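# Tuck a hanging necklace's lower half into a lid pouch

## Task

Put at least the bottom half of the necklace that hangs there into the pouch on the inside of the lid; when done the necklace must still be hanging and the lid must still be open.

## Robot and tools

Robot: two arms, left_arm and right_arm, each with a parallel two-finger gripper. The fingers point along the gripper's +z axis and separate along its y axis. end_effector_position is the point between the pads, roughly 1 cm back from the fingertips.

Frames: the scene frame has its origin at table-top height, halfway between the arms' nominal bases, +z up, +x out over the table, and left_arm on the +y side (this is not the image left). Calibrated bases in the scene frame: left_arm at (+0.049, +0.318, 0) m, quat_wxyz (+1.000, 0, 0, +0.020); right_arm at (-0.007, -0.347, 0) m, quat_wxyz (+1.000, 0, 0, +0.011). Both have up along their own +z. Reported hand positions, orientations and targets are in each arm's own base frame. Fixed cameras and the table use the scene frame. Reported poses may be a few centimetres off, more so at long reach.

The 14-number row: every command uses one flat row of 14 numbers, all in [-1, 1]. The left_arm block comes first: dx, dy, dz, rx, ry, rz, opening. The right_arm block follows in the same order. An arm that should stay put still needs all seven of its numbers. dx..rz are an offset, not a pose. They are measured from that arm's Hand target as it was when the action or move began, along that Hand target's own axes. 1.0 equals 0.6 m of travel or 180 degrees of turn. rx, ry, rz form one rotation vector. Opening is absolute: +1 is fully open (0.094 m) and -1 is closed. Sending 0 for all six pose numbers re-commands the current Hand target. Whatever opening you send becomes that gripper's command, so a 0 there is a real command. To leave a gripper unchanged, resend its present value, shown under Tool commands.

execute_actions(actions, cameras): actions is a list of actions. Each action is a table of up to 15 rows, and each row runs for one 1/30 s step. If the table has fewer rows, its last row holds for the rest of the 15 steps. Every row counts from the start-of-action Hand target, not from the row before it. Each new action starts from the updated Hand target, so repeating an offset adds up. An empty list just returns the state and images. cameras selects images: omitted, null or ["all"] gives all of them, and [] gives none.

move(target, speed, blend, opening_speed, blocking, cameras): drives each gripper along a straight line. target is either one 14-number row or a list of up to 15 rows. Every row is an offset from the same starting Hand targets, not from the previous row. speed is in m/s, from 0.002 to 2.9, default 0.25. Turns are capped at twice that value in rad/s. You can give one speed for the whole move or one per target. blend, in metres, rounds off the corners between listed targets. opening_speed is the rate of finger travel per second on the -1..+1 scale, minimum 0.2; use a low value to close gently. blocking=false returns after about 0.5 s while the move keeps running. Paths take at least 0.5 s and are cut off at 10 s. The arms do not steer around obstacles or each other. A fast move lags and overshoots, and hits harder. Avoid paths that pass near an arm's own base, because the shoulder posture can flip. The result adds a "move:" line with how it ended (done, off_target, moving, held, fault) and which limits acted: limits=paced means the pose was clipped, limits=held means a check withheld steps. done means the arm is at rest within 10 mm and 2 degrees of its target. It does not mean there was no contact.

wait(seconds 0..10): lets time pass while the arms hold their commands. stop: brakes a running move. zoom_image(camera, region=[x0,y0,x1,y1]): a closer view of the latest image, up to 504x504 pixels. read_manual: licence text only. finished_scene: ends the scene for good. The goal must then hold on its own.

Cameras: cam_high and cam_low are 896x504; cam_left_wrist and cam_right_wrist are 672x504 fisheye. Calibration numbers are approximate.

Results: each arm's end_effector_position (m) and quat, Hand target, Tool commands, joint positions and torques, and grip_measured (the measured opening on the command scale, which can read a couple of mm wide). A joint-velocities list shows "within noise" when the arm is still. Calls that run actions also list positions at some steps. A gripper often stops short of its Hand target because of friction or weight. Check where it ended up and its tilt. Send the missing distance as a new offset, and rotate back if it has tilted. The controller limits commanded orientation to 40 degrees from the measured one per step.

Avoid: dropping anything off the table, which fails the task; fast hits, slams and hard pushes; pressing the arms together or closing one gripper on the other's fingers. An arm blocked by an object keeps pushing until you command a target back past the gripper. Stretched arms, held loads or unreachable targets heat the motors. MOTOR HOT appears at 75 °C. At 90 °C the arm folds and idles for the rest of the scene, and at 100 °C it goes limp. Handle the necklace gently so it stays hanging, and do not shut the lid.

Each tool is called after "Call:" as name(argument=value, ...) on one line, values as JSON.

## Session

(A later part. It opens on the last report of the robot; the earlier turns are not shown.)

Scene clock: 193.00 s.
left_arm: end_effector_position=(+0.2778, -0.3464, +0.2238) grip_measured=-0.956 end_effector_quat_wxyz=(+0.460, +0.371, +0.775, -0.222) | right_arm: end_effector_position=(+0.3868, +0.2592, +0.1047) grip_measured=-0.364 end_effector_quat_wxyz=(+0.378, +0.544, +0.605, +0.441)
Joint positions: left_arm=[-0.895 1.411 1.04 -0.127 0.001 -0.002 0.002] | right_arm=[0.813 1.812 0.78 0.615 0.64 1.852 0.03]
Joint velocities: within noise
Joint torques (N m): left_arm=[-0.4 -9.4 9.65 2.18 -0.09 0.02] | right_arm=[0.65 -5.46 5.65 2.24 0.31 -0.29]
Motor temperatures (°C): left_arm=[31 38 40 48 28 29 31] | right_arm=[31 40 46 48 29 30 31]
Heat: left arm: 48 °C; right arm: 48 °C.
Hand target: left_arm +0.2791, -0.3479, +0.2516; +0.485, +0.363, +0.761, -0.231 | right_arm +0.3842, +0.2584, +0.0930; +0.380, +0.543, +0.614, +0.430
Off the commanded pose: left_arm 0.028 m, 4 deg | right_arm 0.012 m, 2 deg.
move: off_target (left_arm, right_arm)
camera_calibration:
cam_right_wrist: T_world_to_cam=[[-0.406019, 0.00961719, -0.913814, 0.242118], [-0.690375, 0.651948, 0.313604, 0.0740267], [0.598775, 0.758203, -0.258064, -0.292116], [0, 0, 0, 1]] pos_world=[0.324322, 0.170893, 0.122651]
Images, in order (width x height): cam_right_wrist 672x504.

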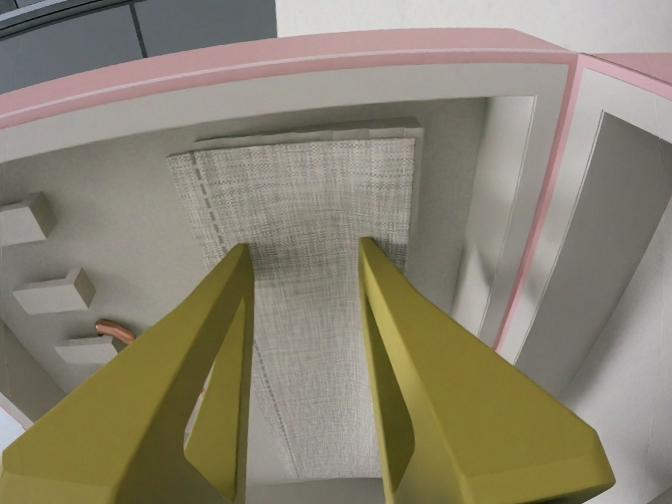

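Call:
move(target=[[0, 0, 0, 0, 0, 0, -1, 0.0052, 0.0217, -0.0172, 0.012, 0.0039, -0.0014, -0.362], [0, 0, 0, 0, 0, 0, -1, 0.0057, 0.0635, -0.0122, 0.025, 0.0078, -0.0028, -0.362]], speed=[0.08, 0.08], cameras=["cam_right_wrist", "cam_left_wrist"])

Call:
zoom_image(camera="cam_right_wrist", region=[180, 100, 460, 340])

Scene clock: 196.07 s.
left_arm: end_effector_position=(+0.2778, -0.3464, +0.2238) grip_measured=-0.956 end_effector_quat_wxyz=(+0.460, +0.371, +0.775, -0.222) | right_arm: end_effector_position=(+0.3879, +0.2608, +0.1186) grip_measured=-0.364 end_effector_quat_wxyz=(+0.358, +0.546, +0.645, +0.398)
Joint positions: left_arm=[-0.895 1.411 1.04 -0.127 0.001 -0.002 0.002] | right_arm=[0.798 1.739 0.892 0.308 0.589 1.862 0.03]
Joint velocities: within noise
Joint torques (N m): left_arm=[-0.5 -9.47 9.68 2.19 -0.02 -0.01] | right_arm=[0.06 -8.72 8.91 1.97 0.16 -0.12]
Motor temperatures (°C): left_arm=[31 39 41 48 28 29 31] | right_arm=[31 40 46 48 29 30 31]
Heat: left arm: 48 °C; right arm: 48 °C.
Hand target: left_arm +0.2791, -0.3479, +0.2516; +0.485, +0.363, +0.761, -0.231 | right_arm +0.3900, +0.2627, +0.1314; +0.352, +0.549, +0.637, +0.410
Off the commanded pose: left_arm 0.028 m, 4 deg | right_arm 0.013 m, 2 deg.
move: off_target (left_arm, right_arm)
camera_calibration:
cam_left_wrist: T_world_to_cam=[[-0.800334, -0.599502, -0.00793293, 0.010306], [-0.570835, 0.765976, -0.295684, 0.494007], [0.183339, -0.232117, -0.955253, 0.187663], [0, 0, 0, 1]] pos_world=[0.255838, -0.328659, 0.325417]
cam_right_wrist: T_world_to_cam=[[-0.497227, -0.058667, -0.865635, 0.302749], [-0.673619, 0.654904, 0.342546, 0.0587769], [0.546812, 0.753431, -0.365155, -0.256378], [0, 0, 0, 1]] pos_world=[0.330319, 0.172431, 0.148319]
Images, in order (width x height): cam_left_wrist 672x504, cam_right_wrist 672x504.

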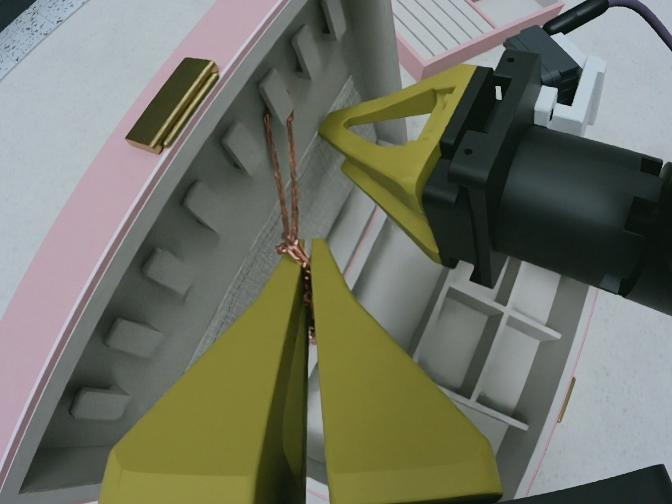

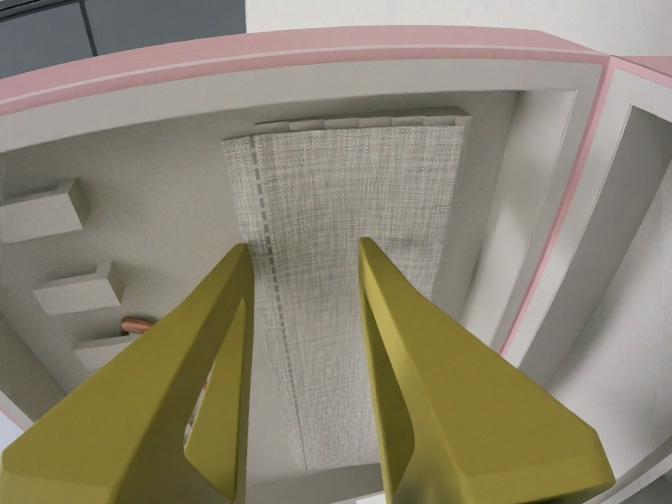

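Scaled by 1.800 from the camera's 672x504 image, which has a finer 960x720 frame.

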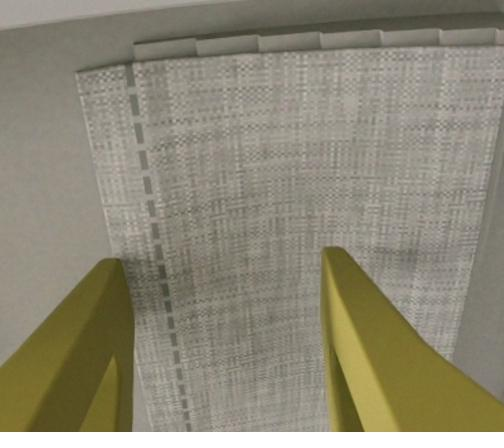

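Call:
move(target=[0, 0, 0, 0, 0, 0, -1, 0.0007, 0.0090, -0.0093, 0, 0, 0, -0.362], speed=0.06, cameras=["cam_right_wrist"])

Call:
zoom_image(camera="cam_right_wrist", region=[180, 100, 460, 340])

Scene clock: 197.47 s.
left_arm: end_effector_position=(+0.2778, -0.3464, +0.2238) grip_measured=-0.956 end_effector_quat_wxyz=(+0.460, +0.371, +0.775, -0.222) | right_arm: end_effector_position=(+0.3862, +0.2591, +0.1220) grip_measured=-0.364 end_effector_quat_wxyz=(+0.357, +0.547, +0.647, +0.394)
Joint positions: left_arm=[-0.895 1.411 1.04 -0.127 0.001 -0.002 0.002] | right_arm=[0.798 1.722 0.897 0.275 0.589 1.865 0.03]
Joint velocities: within noise
Joint torques (N m): left_arm=[-0.46 -9.54 9.58 2.1 -0.13 0.01] | right_arm=[0.47 -9.1 9.22 1.98 0.25 -0.14]
Motor temperatures (°C): left_arm=[31 39 41 48 28 29 31] | right_arm=[31 41 46 48 29 29 31]
Heat: left arm: 48 °C; right arm: 48 °C.
Hand target: left_arm +0.2791, -0.3479, +0.2516; +0.485, +0.363, +0.761, -0.231 | right_arm +0.3871, +0.2626, +0.1385; +0.353, +0.549, +0.637, +0.410
Off the commanded pose: left_arm 0.028 m, 4 deg | right_arm 0.017 m, 2 deg.
move: off_target (left_arm, right_arm)
camera_calibration:
cam_right_wrist: T_world_to_cam=[[-0.503846, -0.0616182, -0.861593, 0.307555], [-0.670079, 0.657327, 0.344842, 0.0552331], [0.5451, 0.751082, -0.372481, -0.250705], [0, 0, 0, 1]] pos_world=[0.32863, 0.170945, 0.152558]
Images, in order (width x height): cam_right_wrist 672x504.

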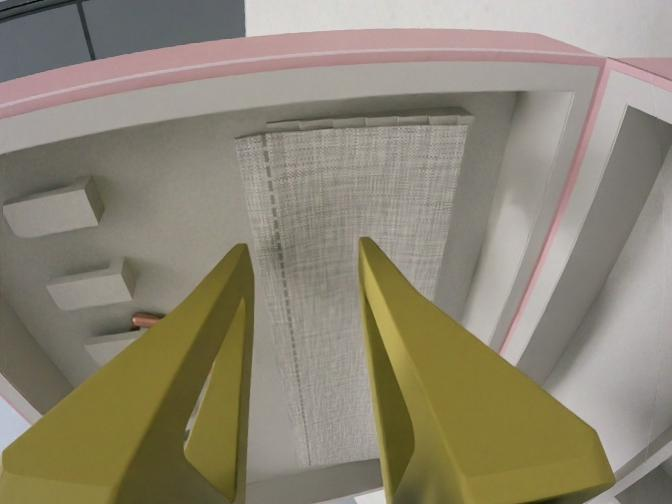

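Scaled by 1.800 from the camera's 672x504 image, which has a finer 960x720 frame.

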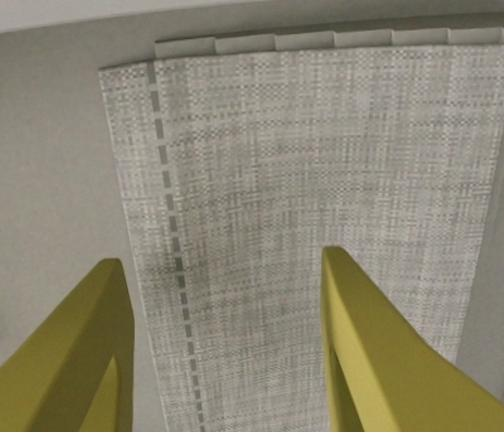

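Call:
move(target=[0, 0, 0, 0, 0, 0, -1, 0, 0.0033, 0.0108, 0, 0, 0, -0.362], speed=0.04, cameras=["cam_right_wrist"])

Call:
zoom_image(camera="cam_right_wrist", region=[180, 100, 460, 340])

Scene clock: 198.57 s.
left_arm: end_effector_position=(+0.2778, -0.3464, +0.2238) grip_measured=-0.956 end_effector_quat_wxyz=(+0.460, +0.371, +0.775, -0.222) | right_arm: end_effector_position=(+0.3902, +0.2616, +0.1292) grip_measured=-0.364 end_effector_quat_wxyz=(+0.356, +0.547, +0.642, +0.402)
Joint positions: left_arm=[-0.895 1.411 1.04 -0.127 0.001 -0.002 0.002] | right_arm=[0.794 1.722 0.916 0.275 0.585 1.865 0.03]
Joint velocities: within noise
Joint torques (N m): left_arm=[-0.54 -9.26 9.62 2.18 -0.08 -0.02] | right_arm=[-0.13 -7.57 9.32 2 0.16 -0.2]
Motor temperatures (°C): left_arm=[31 39 41 48 28 29 31] | right_arm=[31 41 46 48 29 29 31]
Heat: left arm: 48 °C; right arm: 48 °C.
Hand target: left_arm +0.2791, -0.3479, +0.2516; +0.485, +0.363, +0.761, -0.231 | right_arm +0.3937, +0.2637, +0.1376; +0.353, +0.549, +0.637, +0.410
Off the commanded pose: left_arm 0.028 m, 4 deg | right_arm 0.009 m, 1 deg.
move: off_target (left_arm)
camera_calibration:
cam_right_wrist: T_world_to_cam=[[-0.49428, -0.0489722, -0.867922, 0.309744], [-0.673967, 0.652183, 0.347024, 0.0563434], [0.54905, 0.756478, -0.355366, -0.257231], [0, 0, 0, 1]] pos_world=[0.332306, 0.173012, 0.15787]
Images, in order (width x height): cam_right_wrist 672x504.

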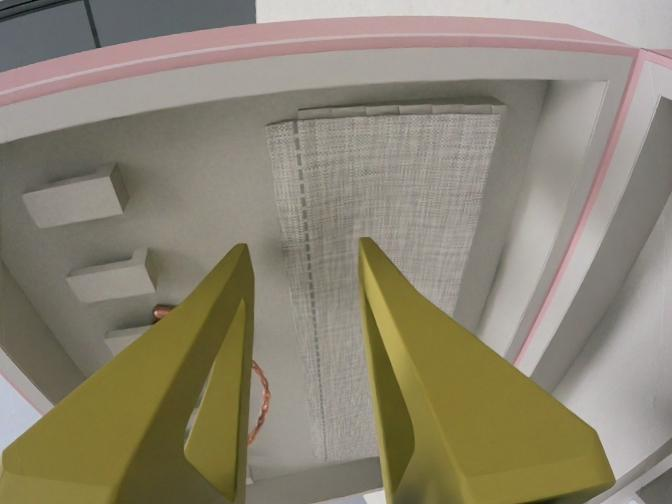

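Scaled by 1.800 from the camera's 672x504 image, which has a finer 960x720 frame.

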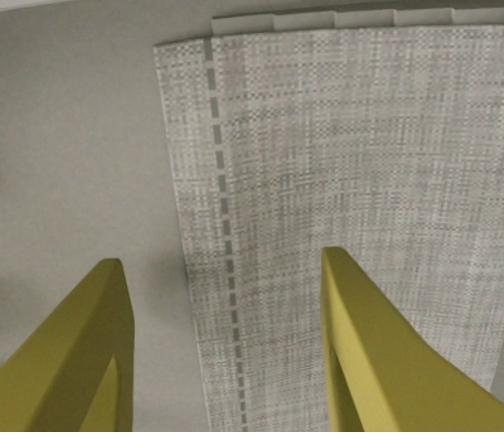

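Call:
move(target=[[0, 0, 0, 0, 0, 0, -1, -0.0014, -0.0023, 0.0110, 0, 0, 0, -0.362], [0, 0, 0, 0, 0, 0, -1, 0.0006, -0.0581, 0.0210, 0, 0, 0, -0.362]], speed=[0.04, 0.05], cameras=["cam_right_wrist"])

Call:
zoom_image(camera="cam_right_wrist", region=[160, 100, 460, 340])

Scene clock: 200.37 s.
left_arm: end_effector_position=(+0.2778, -0.3464, +0.2238) grip_measured=-0.956 end_effector_quat_wxyz=(+0.460, +0.371, +0.775, -0.222) | right_arm: end_effector_position=(+0.3930, +0.2643, +0.1162) grip_measured=-0.364 end_effector_quat_wxyz=(+0.356, +0.546, +0.630, +0.423)
Joint positions: left_arm=[-0.895 1.411 1.04 -0.127 0.001 -0.002 0.002] | right_arm=[0.792 1.769 0.868 0.418 0.578 1.865 0.03]
Joint velocities: within noise
Joint torques (N m): left_arm=[-0.51 -9.42 9.66 2.17 -0.11 -0.04] | right_arm=[0.51 -5.2 6.15 2.21 0.28 -0.16]
Motor temperatures (°C): left_arm=[31 39 41 48 28 29 31] | right_arm=[31 41 46 48 29 29 31]
Heat: left arm: 48 °C; right arm: 48 °C.
Hand target: left_arm +0.2791, -0.3479, +0.2516; +0.485, +0.363, +0.761, -0.231 | right_arm +0.3908, +0.2635, +0.1007; +0.353, +0.549, +0.637, +0.410
Off the commanded pose: left_arm 0.028 m, 4 deg | right_arm 0.016 m, 2 deg.
move: off_target (left_arm, right_arm)
camera_calibration:
cam_right_wrist: T_world_to_cam=[[-0.466797, -0.0188714, -0.884163, 0.28306], [-0.687042, 0.637248, 0.349125, 0.0699189], [0.556843, 0.770427, -0.310431, -0.277432], [0, 0, 0, 1]] pos_world=[0.334655, 0.174527, 0.139737]
Images, in order (width x height): cam_right_wrist 672x504.

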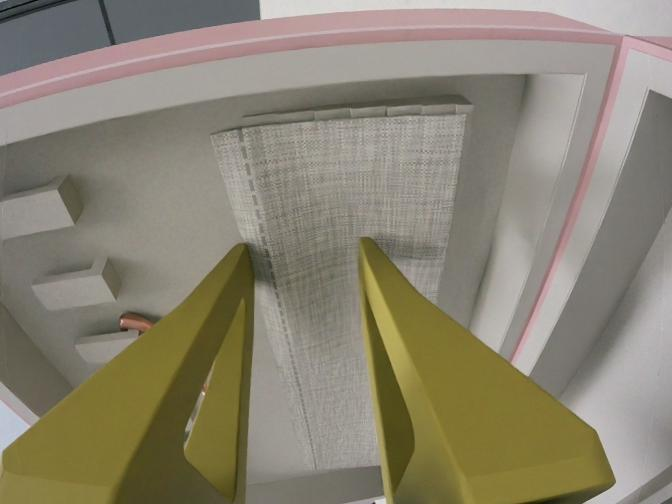

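Scaled by 1.680 from the camera's 672x504 image, which has a finer 960x720 frame.

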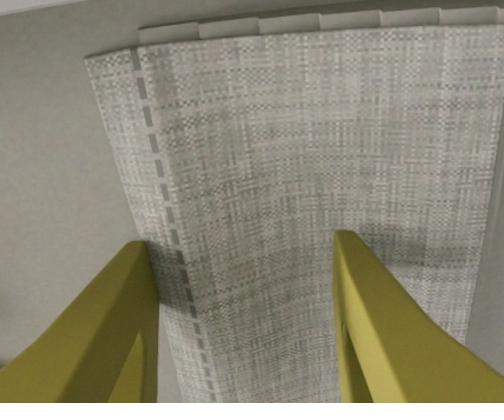

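Call:
move(target=[0, 0, 0, 0, 0, 0, -1, 0, -0.0172, 0.0024, 0, 0, 0, -0.362], speed=0.05, cameras=["cam_right_wrist"])

Call:
zoom_image(camera="cam_right_wrist", region=[160, 100, 460, 340])

Scene clock: 201.47 s.
left_arm: end_effector_position=(+0.2778, -0.3464, +0.2238) grip_measured=-0.956 end_effector_quat_wxyz=(+0.460, +0.371, +0.775, -0.222) | right_arm: end_effector_position=(+0.3916, +0.2649, +0.1105) grip_measured=-0.363 end_effector_quat_wxyz=(+0.357, +0.546, +0.625, +0.429)
Joint positions: left_arm=[-0.895 1.411 1.04 -0.127 0.001 -0.002 0.002] | right_arm=[0.797 1.786 0.845 0.474 0.584 1.866 0.03]
Joint velocities: within noise
Joint torques (N m): left_arm=[-0.51 -9.31 9.73 2.16 -0.09 -0.01] | right_arm=[0.57 -5.03 5.75 2.04 0.26 -0.13]
Motor temperatures (°C): left_arm=[31 39 41 47 28 29 31] | right_arm=[31 41 46 48 29 29 31]
Heat: left arm: 47 °C; right arm: 48 °C.
Hand target: left_arm +0.2791, -0.3479, +0.2516; +0.485, +0.363, +0.761, -0.231 | right_arm +0.3877, +0.2632, +0.0908; +0.352, +0.549, +0.637, +0.410
Off the commanded pose: left_arm 0.028 m, 4 deg | right_arm 0.020 m, 3 deg.
move: off_target (left_arm, right_arm)
camera_calibration:
cam_right_wrist: T_world_to_cam=[[-0.455439, -0.00933686, -0.890218, 0.271133], [-0.690905, 0.634325, 0.346817, 0.0729994], [0.56145, 0.77301, -0.295348, -0.283029], [0, 0, 0, 1]] pos_world=[0.332827, 0.175011, 0.132458]
Images, in order (width x height): cam_right_wrist 672x504.

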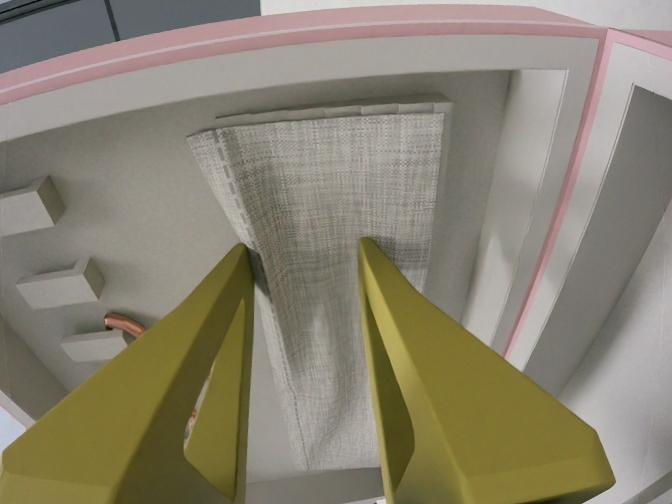

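Scaled by 1.680 from the camera's 672x504 image, which has a finer 960x720 frame.

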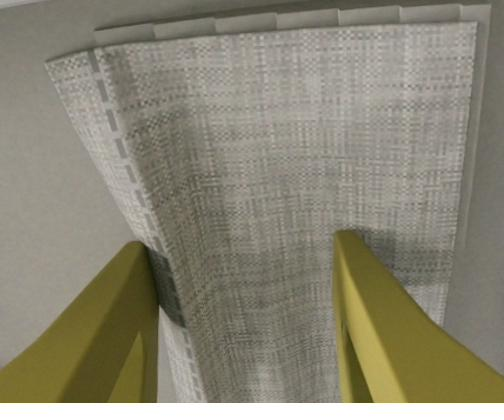

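Call:
move(target=[0, 0, 0, 0, 0, 0, -1, 0, -0.0150, 0.0020, 0, 0, 0, -0.362], speed=0.05, cameras=["cam_right_wrist"])

Call:
zoom_image(camera="cam_right_wrist", region=[160, 100, 460, 340])

Scene clock: 202.37 s.
left_arm: end_effector_position=(+0.2778, -0.3464, +0.2238) grip_measured=-0.956 end_effector_quat_wxyz=(+0.460, +0.371, +0.775, -0.222) | right_arm: end_effector_position=(+0.3897, +0.2651, +0.1038) grip_measured=-0.363 end_effector_quat_wxyz=(+0.358, +0.546, +0.622, +0.432)
Joint positions: left_arm=[-0.895 1.411 1.04 -0.127 0.001 -0.002 0.002] | right_arm=[0.802 1.804 0.824 0.518 0.59 1.869 0.03]
Joint velocities: within noise
Joint torques (N m): left_arm=[-0.39 -9.43 9.83 2.19 -0.13 -0.05] | right_arm=[0.57 -4.97 5.56 1.97 0.25 -0.13]
Motor temperatures (°C): left_arm=[31 39 41 47 28 29 31] | right_arm=[31 41 46 48 29 29 31]
Heat: left arm: 47 °C; right arm: 48 °C.
Hand target: left_arm +0.2791, -0.3479, +0.2516; +0.485, +0.363, +0.761, -0.231 | right_arm +0.3852, +0.2628, +0.0821; +0.353, +0.549, +0.637, +0.410
Off the commanded pose: left_arm 0.028 m, 4 deg | right_arm 0.022 m, 3 deg.
move: off_target (left_arm, right_arm)
camera_calibration:
cam_right_wrist: T_world_to_cam=[[-0.450122, -0.00414191, -0.892957, 0.261133], [-0.692218, 0.633341, 0.345996, 0.0748019], [0.564114, 0.773862, -0.287948, -0.286096], [0, 0, 0, 1]] pos_world=[0.330711, 0.175105, 0.124919]
Images, in order (width x height): cam_right_wrist 672x504.

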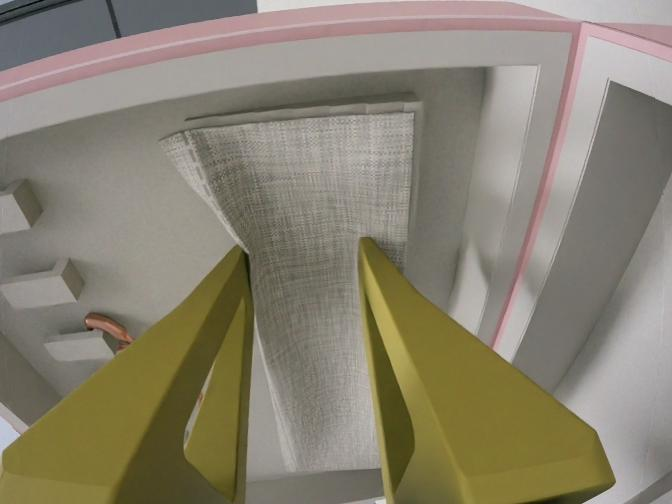

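Scaled by 1.680 from the camera's 672x504 image, which has a finer 960x720 frame.

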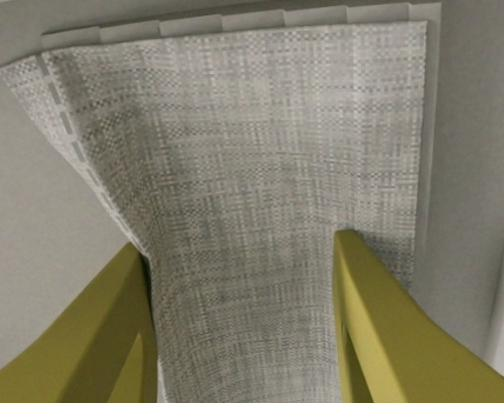

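Call:
move(target=[0, 0, 0, 0, 0, 0, -1, 0, 0, 0, 0, 0, 0, -0.7], speed=0.05, opening_speed=0.3, cameras=["cam_right_wrist"])

Call:
zoom_image(camera="cam_right_wrist", region=[160, 100, 460, 340])

Scene clock: 203.87 s.
left_arm: end_effector_position=(+0.2778, -0.3464, +0.2238) grip_measured=-0.956 end_effector_quat_wxyz=(+0.460, +0.371, +0.775, -0.222) | right_arm: end_effector_position=(+0.3905, +0.2654, +0.1059) grip_measured=-0.698 end_effector_quat_wxyz=(+0.359, +0.546, +0.618, +0.437)
Joint positions: left_arm=[-0.895 1.411 1.04 -0.127 0.001 -0.002 0.002] | right_arm=[0.802 1.804 0.824 0.531 0.592 1.869 0.014]
Joint velocities: within noise
Joint torques (N m): left_arm=[-0.43 -9.24 9.69 2.13 -0.11 -0.02] | right_arm=[0.54 -5 5.55 1.88 0.23 -0.14]
Motor temperatures (°C): left_arm=[31 40 41 47 28 29 31] | right_arm=[31 41 46 48 29 29 31]
Heat: left arm: 47 °C; right arm: 48 °C.
Hand target: left_arm +0.2791, -0.3479, +0.2516; +0.485, +0.363, +0.761, -0.231 | right_arm +0.3851, +0.2628, +0.0820; +0.352, +0.549, +0.637, +0.410
Off the commanded pose: left_arm 0.028 m, 4 deg | right_arm 0.025 m, 4 deg.
move: off_target (left_arm, right_arm)
camera_calibration:
cam_right_wrist: T_world_to_cam=[[-0.44244, 0.00390655, -0.896789, 0.258627], [-0.69381, 0.632114, 0.345052, 0.0755158], [0.568221, 0.774866, -0.276962, -0.289266], [0, 0, 0, 1]] pos_world=[0.331188, 0.175398, 0.125761]
Images, in order (width x height): cam_right_wrist 672x504.

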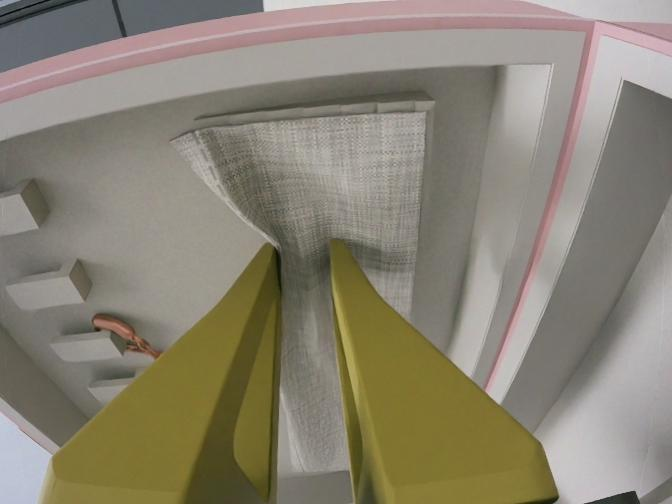

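Scaled by 1.680 from the camera's 672x504 image, which has a finer 960x720 frame.

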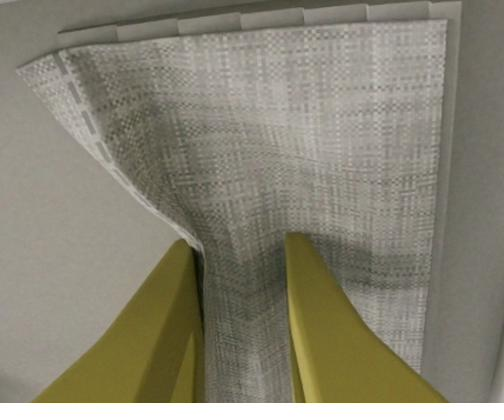

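Call:
move(target=[0, 0, 0, 0, 0, 0, -1, 0, 0, 0, 0, 0, 0, -1], speed=0.05, opening_speed=0.25, cameras=["cam_right_wrist"])

Call:
zoom_image(camera="cam_right_wrist", region=[160, 100, 460, 340])

Scene clock: 205.37 s.
left_arm: end_effector_position=(+0.2778, -0.3464, +0.2238) grip_measured=-0.956 end_effector_quat_wxyz=(+0.460, +0.371, +0.775, -0.222) | right_arm: end_effector_position=(+0.3899, +0.2651, +0.1045) grip_measured=-0.995 end_effector_quat_wxyz=(+0.359, +0.546, +0.621, +0.434)
Joint positions: left_arm=[-0.895 1.411 1.04 -0.127 0.001 -0.002 0.002] | right_arm=[0.802 1.804 0.824 0.524 0.592 1.869 0]
Joint velocities: within noise
Joint torques (N m): left_arm=[-0.54 -9.36 9.63 2.18 -0.1 -0.04] | right_arm=[0.51 -4.98 5.57 1.95 0.23 -0.13]
Motor temperatures (°C): left_arm=[31 40 41 47 28 29 31] | right_arm=[31 41 46 48 29 29 31]
Heat: left arm: 47 °C; right arm: 48 °C.
Hand target: left_arm +0.2791, -0.3479, +0.2516; +0.485, +0.363, +0.761, -0.231 | right_arm +0.3852, +0.2627, +0.0820; +0.352, +0.549, +0.637, +0.410
Off the commanded pose: left_arm 0.028 m, 4 deg | right_arm 0.023 m, 3 deg.
move: off_target (left_arm, right_arm)
camera_calibration:
cam_right_wrist: T_world_to_cam=[[-0.446913, -0.000938084, -0.894577, 0.259956], [-0.692341, 0.633633, 0.345215, 0.0747199], [0.566509, 0.773633, -0.283828, -0.287354], [0, 0, 0, 1]] pos_world=[0.330698, 0.175206, 0.125197]
Images, in order (width x height): cam_right_wrist 672x504.

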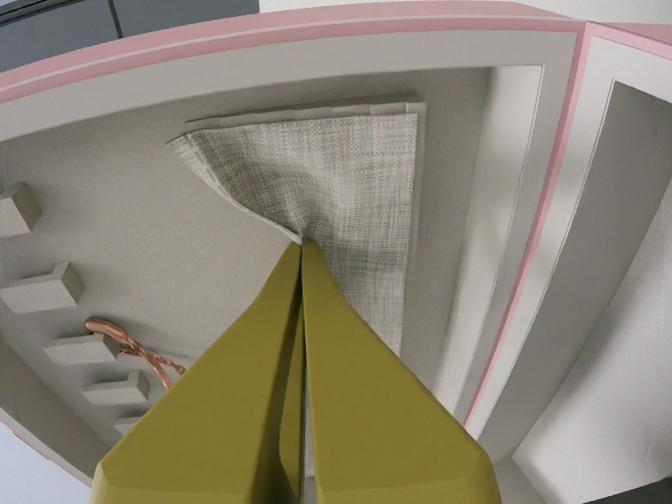

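Scaled by 1.680 from the camera's 672x504 image, which has a finer 960x720 frame.

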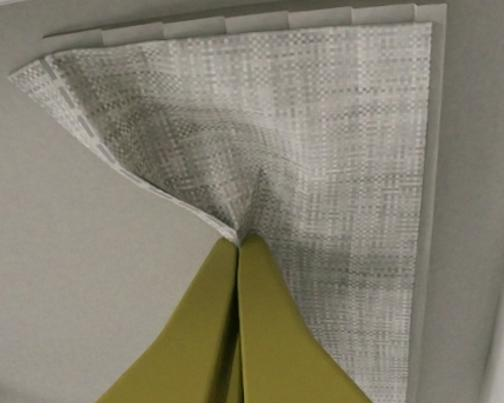

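Call:
move(target=[0, 0, 0, 0, 0, 0, -1, 0.0033, 0.0408, -0.0388, 0, 0, 0, -1], speed=0.05, cameras=["cam_right_wrist", "cam_left_wrist"])

Scene clock: 206.83 s.
left_arm: end_effector_position=(+0.2778, -0.3464, +0.2238) grip_measured=-0.956 end_effector_quat_wxyz=(+0.460, +0.371, +0.775, -0.222) | right_arm: end_effector_position=(+0.3769, +0.2623, +0.1066) grip_measured=-0.995 end_effector_quat_wxyz=(+0.355, +0.546, +0.638, +0.411)
Joint positions: left_arm=[-0.895 1.411 1.04 -0.127 0.001 -0.002 0.002] | right_arm=[0.822 1.747 0.824 0.401 0.604 1.881 0]
Joint velocities: within noise
Joint torques (N m): left_arm=[-0.42 -9.39 9.84 2.16 -0.07 -0.03] | right_arm=[0.9 -8.81 8.02 1.69 0.33 -0.09]
Motor temperatures (°C): left_arm=[31 40 42 47 28 29 31] | right_arm=[31 41 46 48 29 29 31]
Heat: left arm: 47 °C; right arm: 48 °C.
Hand target: left_arm +0.2791, -0.3479, +0.2516; +0.485, +0.363, +0.761, -0.231 | right_arm +0.3739, +0.2631, +0.1139; +0.352, +0.549, +0.637, +0.410
Off the commanded pose: left_arm 0.028 m, 4 deg | right_arm 0.008 m, 1 deg.
move: off_target (left_arm)
camera_calibration:
cam_left_wrist: T_world_to_cam=[[-0.800334, -0.599502, -0.00793293, 0.010306], [-0.570835, 0.765976, -0.295684, 0.494007], [0.183339, -0.232117, -0.955253, 0.187663], [0, 0, 0, 1]] pos_world=[0.255838, -0.328659, 0.325417]
cam_right_wrist: T_world_to_cam=[[-0.484513, -0.0390953, -0.87391, 0.277988], [-0.681057, 0.643822, 0.34879, 0.0594479], [0.549006, 0.764176, -0.338567, -0.262338], [0, 0, 0, 1]] pos_world=[0.319202, 0.173066, 0.133383]
Images, in order (width x height): cam_left_wrist 672x504, cam_right_wrist 672x504.

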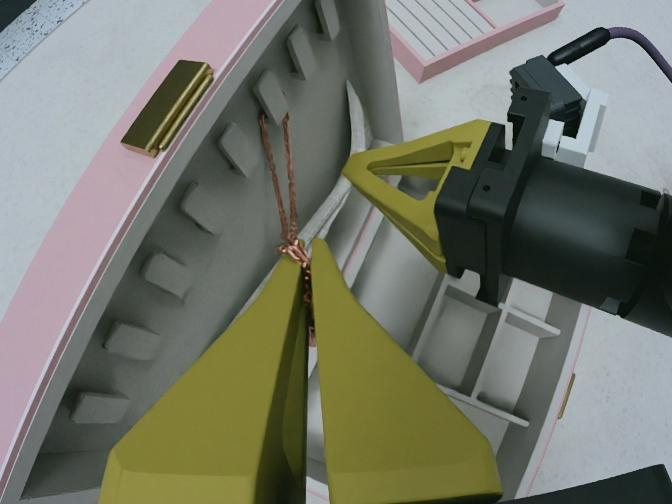

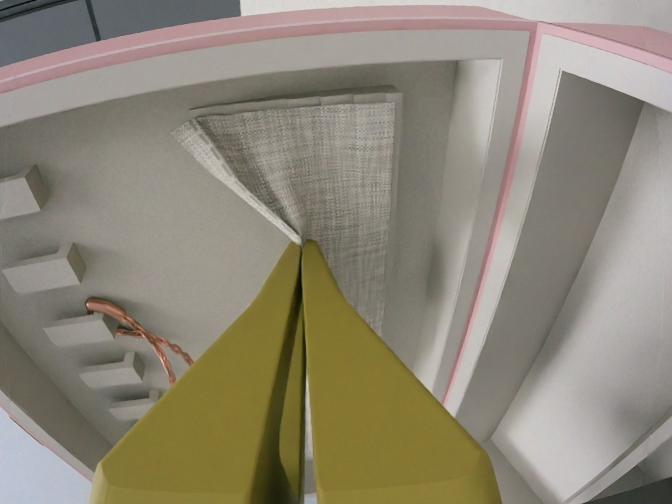

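Call:
move(target=[0, 0, 0, 0, 0, 0, -1, 0.0025, 0.0030, -0.0190, 0, 0, 0, -1], speed=0.05, cameras=["cam_right_wrist", "cam_left_wrist"])

Call:
zoom_image(camera="cam_left_wrist", region=[180, 40, 440, 300])

Scene clock: 207.87 s.
left_arm: end_effector_position=(+0.2778, -0.3464, +0.2238) grip_measured=-0.956 end_effector_quat_wxyz=(+0.460, +0.371, +0.775, -0.222) | right_arm: end_effector_position=(+0.3694, +0.2612, +0.1111) grip_measured=-0.995 end_effector_quat_wxyz=(+0.357, +0.548, +0.640, +0.403)
Joint positions: left_arm=[-0.895 1.411 1.04 -0.127 0.001 -0.002 0.002] | right_arm=[0.84 1.716 0.824 0.347 0.625 1.895 0]
Joint velocities: within noise
Joint torques (N m): left_arm=[-0.49 -9.43 9.74 2.2 -0.05 0.02] | right_arm=[1.22 -9.16 7.04 1.84 0.36 -0.12]
Motor temperatures (°C): left_arm=[31 40 42 47 28 29 31] | right_arm=[31 41 46 48 29 29 31]
Heat: left arm: 47 °C; right arm: 48 °C.
Hand target: left_arm +0.2791, -0.3479, +0.2516; +0.485, +0.363, +0.761, -0.231 | right_arm +0.3642, +0.2630, +0.1203; +0.353, +0.549, +0.637, +0.410
Off the commanded pose: left_arm 0.028 m, 4 deg | right_arm 0.011 m, 1 deg.
move: off_target (left_arm, right_arm)
camera_calibration:
cam_left_wrist: T_world_to_cam=[[-0.800334, -0.599502, -0.00793293, 0.010306], [-0.570835, 0.765976, -0.295684, 0.494007], [0.183339, -0.232117, -0.955253, 0.187663], [0, 0, 0, 1]] pos_world=[0.255838, -0.328659, 0.325417]
cam_right_wrist: T_world_to_cam=[[-0.492533, -0.0455284, -0.869102, 0.28238], [-0.673386, 0.652565, 0.347433, 0.0485299], [0.551328, 0.756364, -0.352068, -0.253086], [0, 0, 0, 1]] pos_world=[0.311294, 0.172612, 0.139453]
Images, in order (width x height): cam_left_wrist 672x504, cam_right_wrist 672x504.

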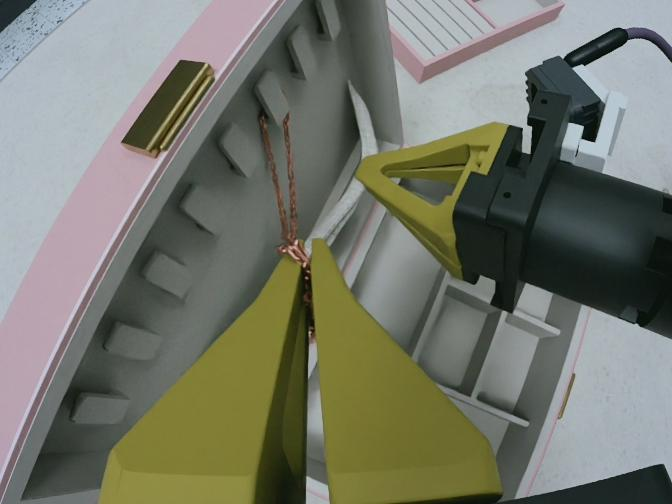

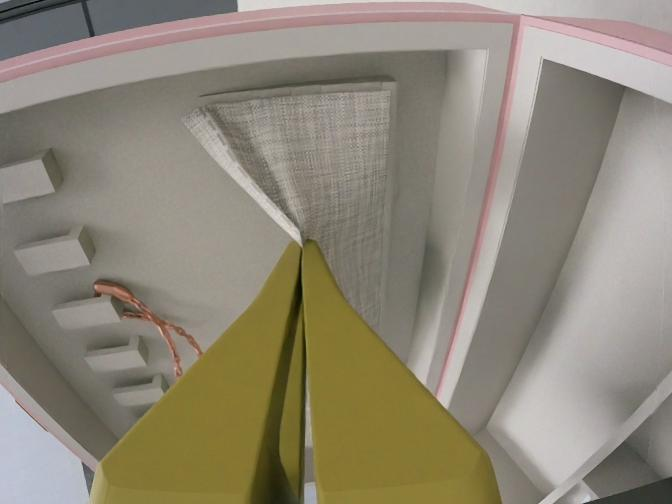

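Scaled by 1.938 from the camera's 672x504 image, which has a finer 960x720 frame.

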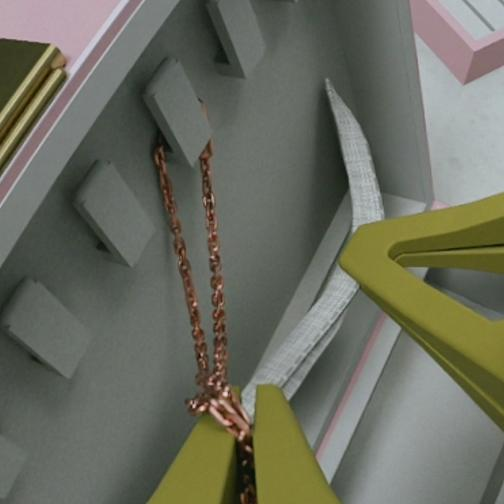

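Call:
move(target=[0, 0, 0, -0.0530, -0.0830, -0.0169, -1, 0.0005, -0.0018, -0.0157, 0, 0.0656, -0.0299, -1], speed=0.08, cameras=["cam_right_wrist", "cam_left_wrist"])

Call:
zoom_image(camera="cam_left_wrist", region=[180, 40, 480, 300])

Scene clock: 213.37 s.
left_arm: end_effector_position=(+0.2814, -0.3478, +0.2436) grip_measured=-0.956 end_effector_quat_wxyz=(+0.593, +0.278, +0.724, -0.216) | right_arm: end_effector_position=(+0.3594, +0.2572, +0.1123) grip_measured=-0.995 end_effector_quat_wxyz=(+0.312, +0.487, +0.694, +0.429)
Joint positions: left_arm=[-0.994 1.385 0.827 0.344 -0.272 -0.042 0.002] | right_arm=[0.771 1.619 0.718 0.408 0.393 1.757 0]
Joint velocities: within noise
Joint torques (N m): left_arm=[-1.09 -7.47 6.17 2.6 -0.14 -0.11] | right_arm=[0.5 -8.44 6.16 2.37 -0.09 -0.4]
Motor temperatures (°C): left_arm=[31 40 42 48 28 29 31] | right_arm=[31 42 45 48 29 29 31]
Heat: left arm: 48 °C; right arm: 48 °C.
Hand target: left_arm +0.2791, -0.3479, +0.2516; +0.602, +0.268, +0.718, -0.225 | right_arm +0.3553, +0.2619, +0.1232; +0.304, +0.474, +0.695, +0.447
Off the commanded pose: left_arm 0.008 m, 2 deg | right_arm 0.013 m, 3 deg.
move: off_target (right_arm)
camera_calibration:
cam_left_wrist: T_world_to_cam=[[-0.680025, -0.732347, -0.0351317, -0.0609626], [-0.594599, 0.578886, -0.557982, 0.508478], [0.428973, -0.358552, -0.829109, 0.0617916], [0, 0, 0, 1]] pos_world=[0.234377, -0.316841, 0.332812]
cam_right_wrist: T_world_to_cam=[[-0.489936, -0.144016, -0.85978, 0.301568], [-0.779663, 0.513595, 0.358253, 0.11666], [0.389985, 0.84586, -0.363913, -0.207935], [0, 0, 0, 1]] pos_world=[0.319796, 0.159399, 0.141818]
Images, in order (width x height): cam_left_wrist 672x504, cam_right_wrist 672x504.

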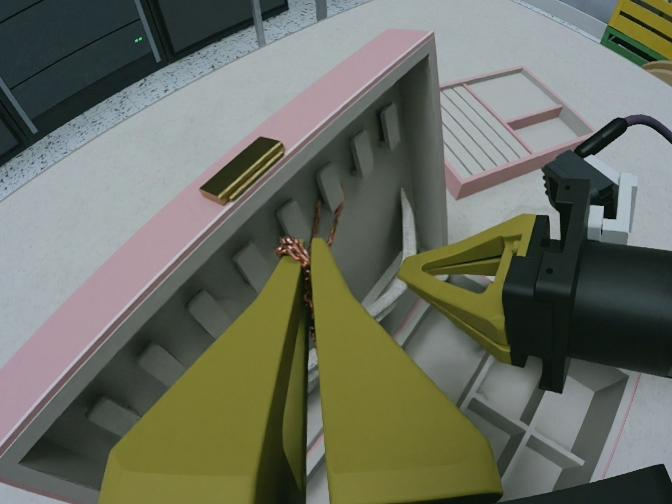

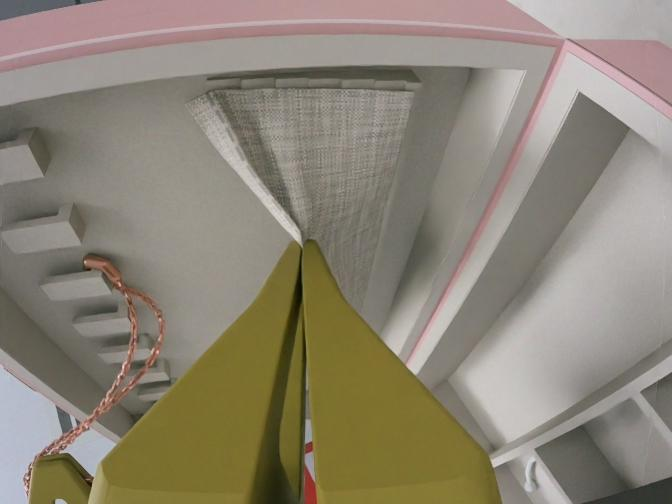

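Scaled by 1.680 from the camera's 672x504 image, which has a finer 960x720 frame.

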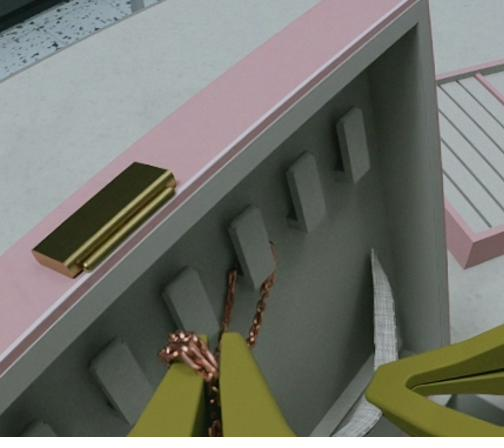

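Call:
move(target=[-0.0023, -0.0318, 0.0813, 0, 0, 0, -1, 0, 0, 0, 0, 0, 0, -1], speed=0.08, cameras=["cam_right_wrist", "cam_left_wrist"])

Call:
zoom_image(camera="cam_left_wrist", region=[180, 60, 480, 400])

Scene clock: 215.23 s.
left_arm: end_effector_position=(+0.3007, -0.3863, +0.2263) grip_measured=-0.956 end_effector_quat_wxyz=(+0.587, +0.282, +0.729, -0.211) | right_arm: end_effector_position=(+0.3594, +0.2573, +0.1124) grip_measured=-0.995 end_effector_quat_wxyz=(+0.312, +0.487, +0.694, +0.430)
Joint positions: left_arm=[-1.009 1.576 0.946 0.395 -0.286 -0.044 0.002] | right_arm=[0.771 1.619 0.718 0.408 0.392 1.757 0]
Joint velocities: within noise
Joint torques (N m): left_arm=[-0.99 -7.38 9.44 2.5 -0.15 -0.12] | right_arm=[0.5 -8.44 6.16 2.36 -0.06 -0.38]
Motor temperatures (°C): left_arm=[31 40 42 48 28 29 31] | right_arm=[31 42 45 48 29 29 31]
Heat: left arm: 48 °C; right arm: 48 °C.
Hand target: left_arm +0.3029, -0.3941, +0.2445; +0.602, +0.268, +0.718, -0.226 | right_arm +0.3553, +0.2620, +0.1233; +0.304, +0.474, +0.695, +0.447
Off the commanded pose: left_arm 0.020 m, 3 deg | right_arm 0.012 m, 3 deg.
move: off_target (left_arm, right_arm)
camera_calibration:
cam_left_wrist: T_world_to_cam=[[-0.680989, -0.731097, -0.0418473, -0.0742671], [-0.599444, 0.58936, -0.541592, 0.534412], [0.420619, -0.343733, -0.8396, 0.035944], [0, 0, 0, 1]] pos_world=[0.254656, -0.356902, 0.316504]
cam_right_wrist: T_world_to_cam=[[-0.489606, -0.144165, -0.859943, 0.301644], [-0.780013, 0.513196, 0.358063, 0.116907], [0.3897, 0.846077, -0.363714, -0.207909], [0, 0, 0, 1]] pos_world=[0.319898, 0.159397, 0.141917]
Images, in order (width x height): cam_left_wrist 672x504, cam_right_wrist 672x504.

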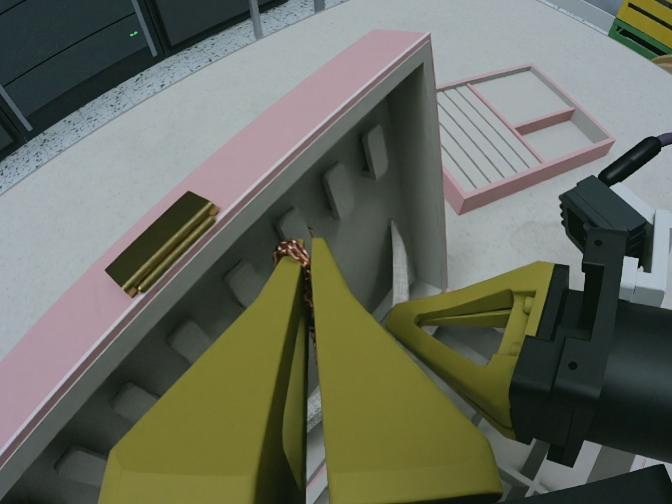

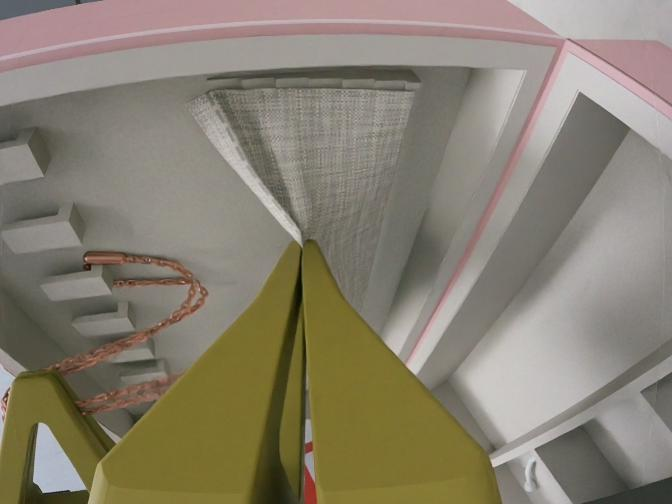

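Scaled by 1.482 from the camera's 672x504 image, which has a finer 960x720 frame.

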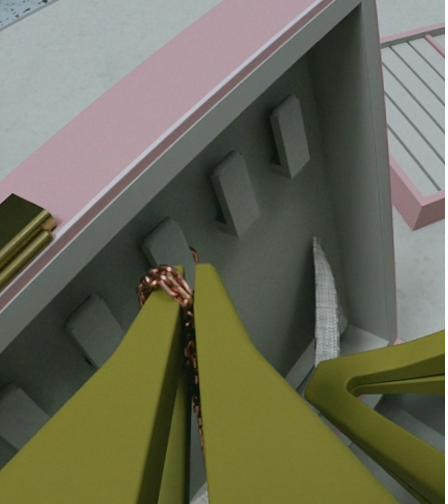

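Call:
wait(seconds=0.1)

Call:
zoom_image(camera="cam_high", region=[400, 200, 540, 340])

Call:
zoom_image(camera="cam_low", region=[430, 210, 570, 330])

Scene clock: 215.67 s.
left_arm: end_effector_position=(+0.3008, -0.3862, +0.2264) grip_measured=-0.956 end_effector_quat_wxyz=(+0.587, +0.282, +0.729, -0.211) | right_arm: end_effector_position=(+0.3594, +0.2573, +0.1124) grip_measured=-0.995 end_effector_quat_wxyz=(+0.312, +0.487, +0.694, +0.430)
Joint positions: left_arm=[-1.009 1.576 0.946 0.396 -0.287 -0.044 0.002] | right_arm=[0.771 1.619 0.718 0.408 0.392 1.757 0]
Joint velocities: within noise
Joint torques (N m): left_arm=[-1.06 -7.51 9.51 2.5 -0.14 -0.08] | right_arm=[0.5 -8.47 6.17 2.36 -0.07 -0.38]
Motor temperatures (°C): left_arm=[31 40 42 49 28 29 31] | right_arm=[31 42 45 48 29 29 31]
Heat: left arm: 49 °C; right arm: 48 °C.
Hand target: left_arm +0.3030, -0.3940, +0.2445; +0.602, +0.268, +0.718, -0.225 | right_arm +0.3553, +0.2620, +0.1233; +0.304, +0.474, +0.695, +0.447
Tool commands: left_gripper/opening=-1.0 right_gripper/opening=-1.0
Off the commanded pose: left_arm 0.020 m, 3 deg | right_arm 0.012 m, 3 deg.
wait: 0.10 s; at rest from the start
camera_calibration:
cam_left_wrist: T_world_to_cam=[[-0.680456, -0.731591, -0.0418751, -0.0744931], [-0.599683, 0.588788, -0.541949, 0.534379], [0.421141, -0.343661, -0.839368, 0.0358809], [0, 0, 0, 1]] pos_world=[0.254658, -0.356803, 0.316604]
cam_right_wrist: T_world_to_cam=[[-0.489606, -0.144165, -0.859943, 0.301644], [-0.780013, 0.513196, 0.358063, 0.116907], [0.3897, 0.846077, -0.363714, -0.207909], [0, 0, 0, 1]] pos_world=[0.319898, 0.159397, 0.141917]

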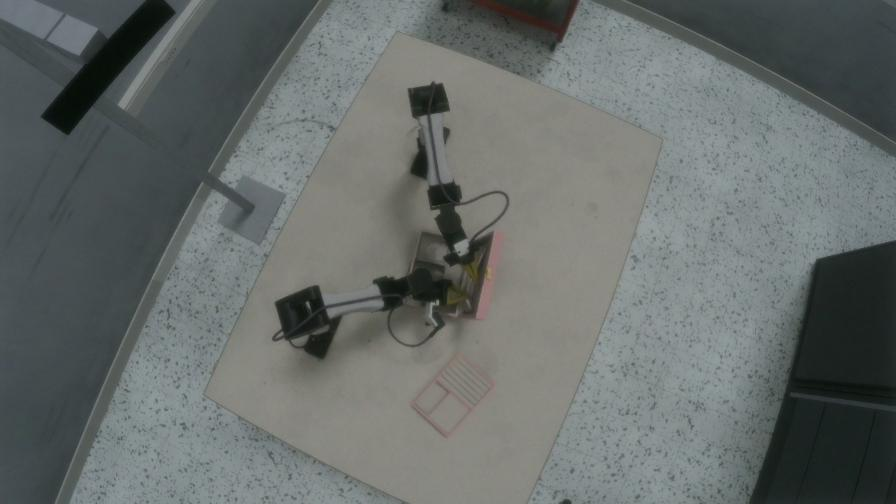

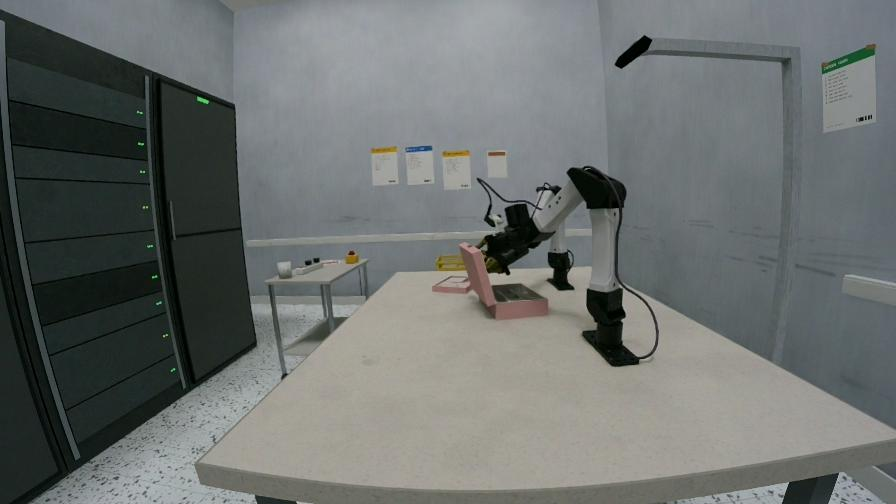

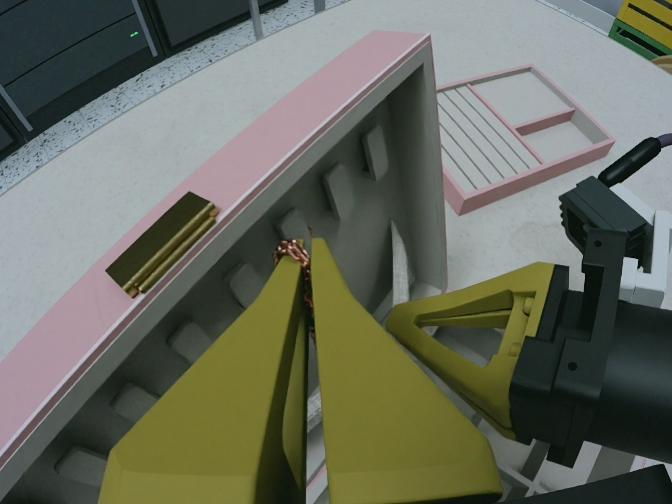

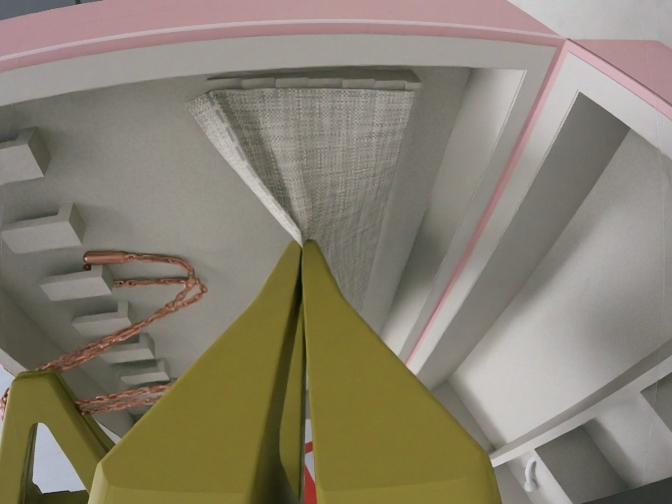

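Scaled by 3.600.

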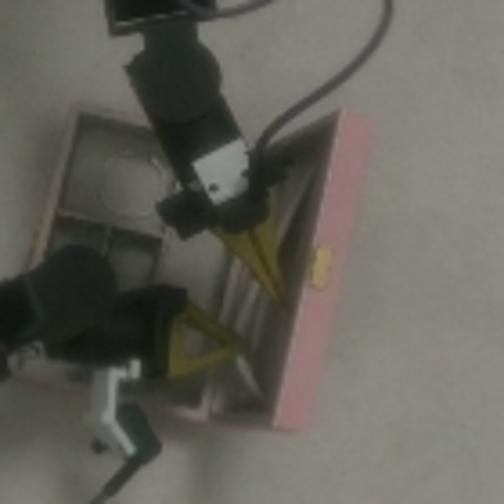

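Scaled by 3.600.

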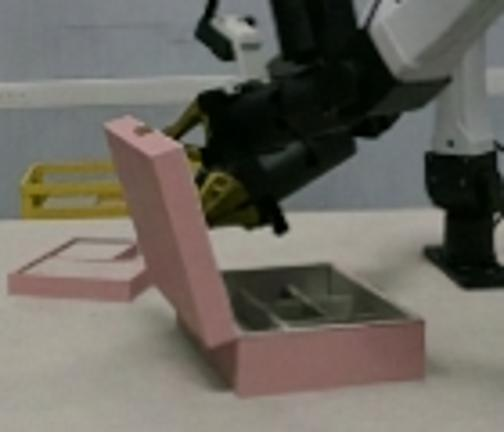

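Call:
zoom_image(camera="cam_high", region=[440, 250, 500, 320])

Scaled by 7.200.

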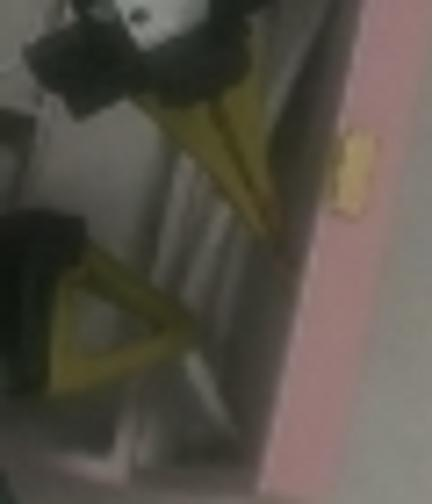

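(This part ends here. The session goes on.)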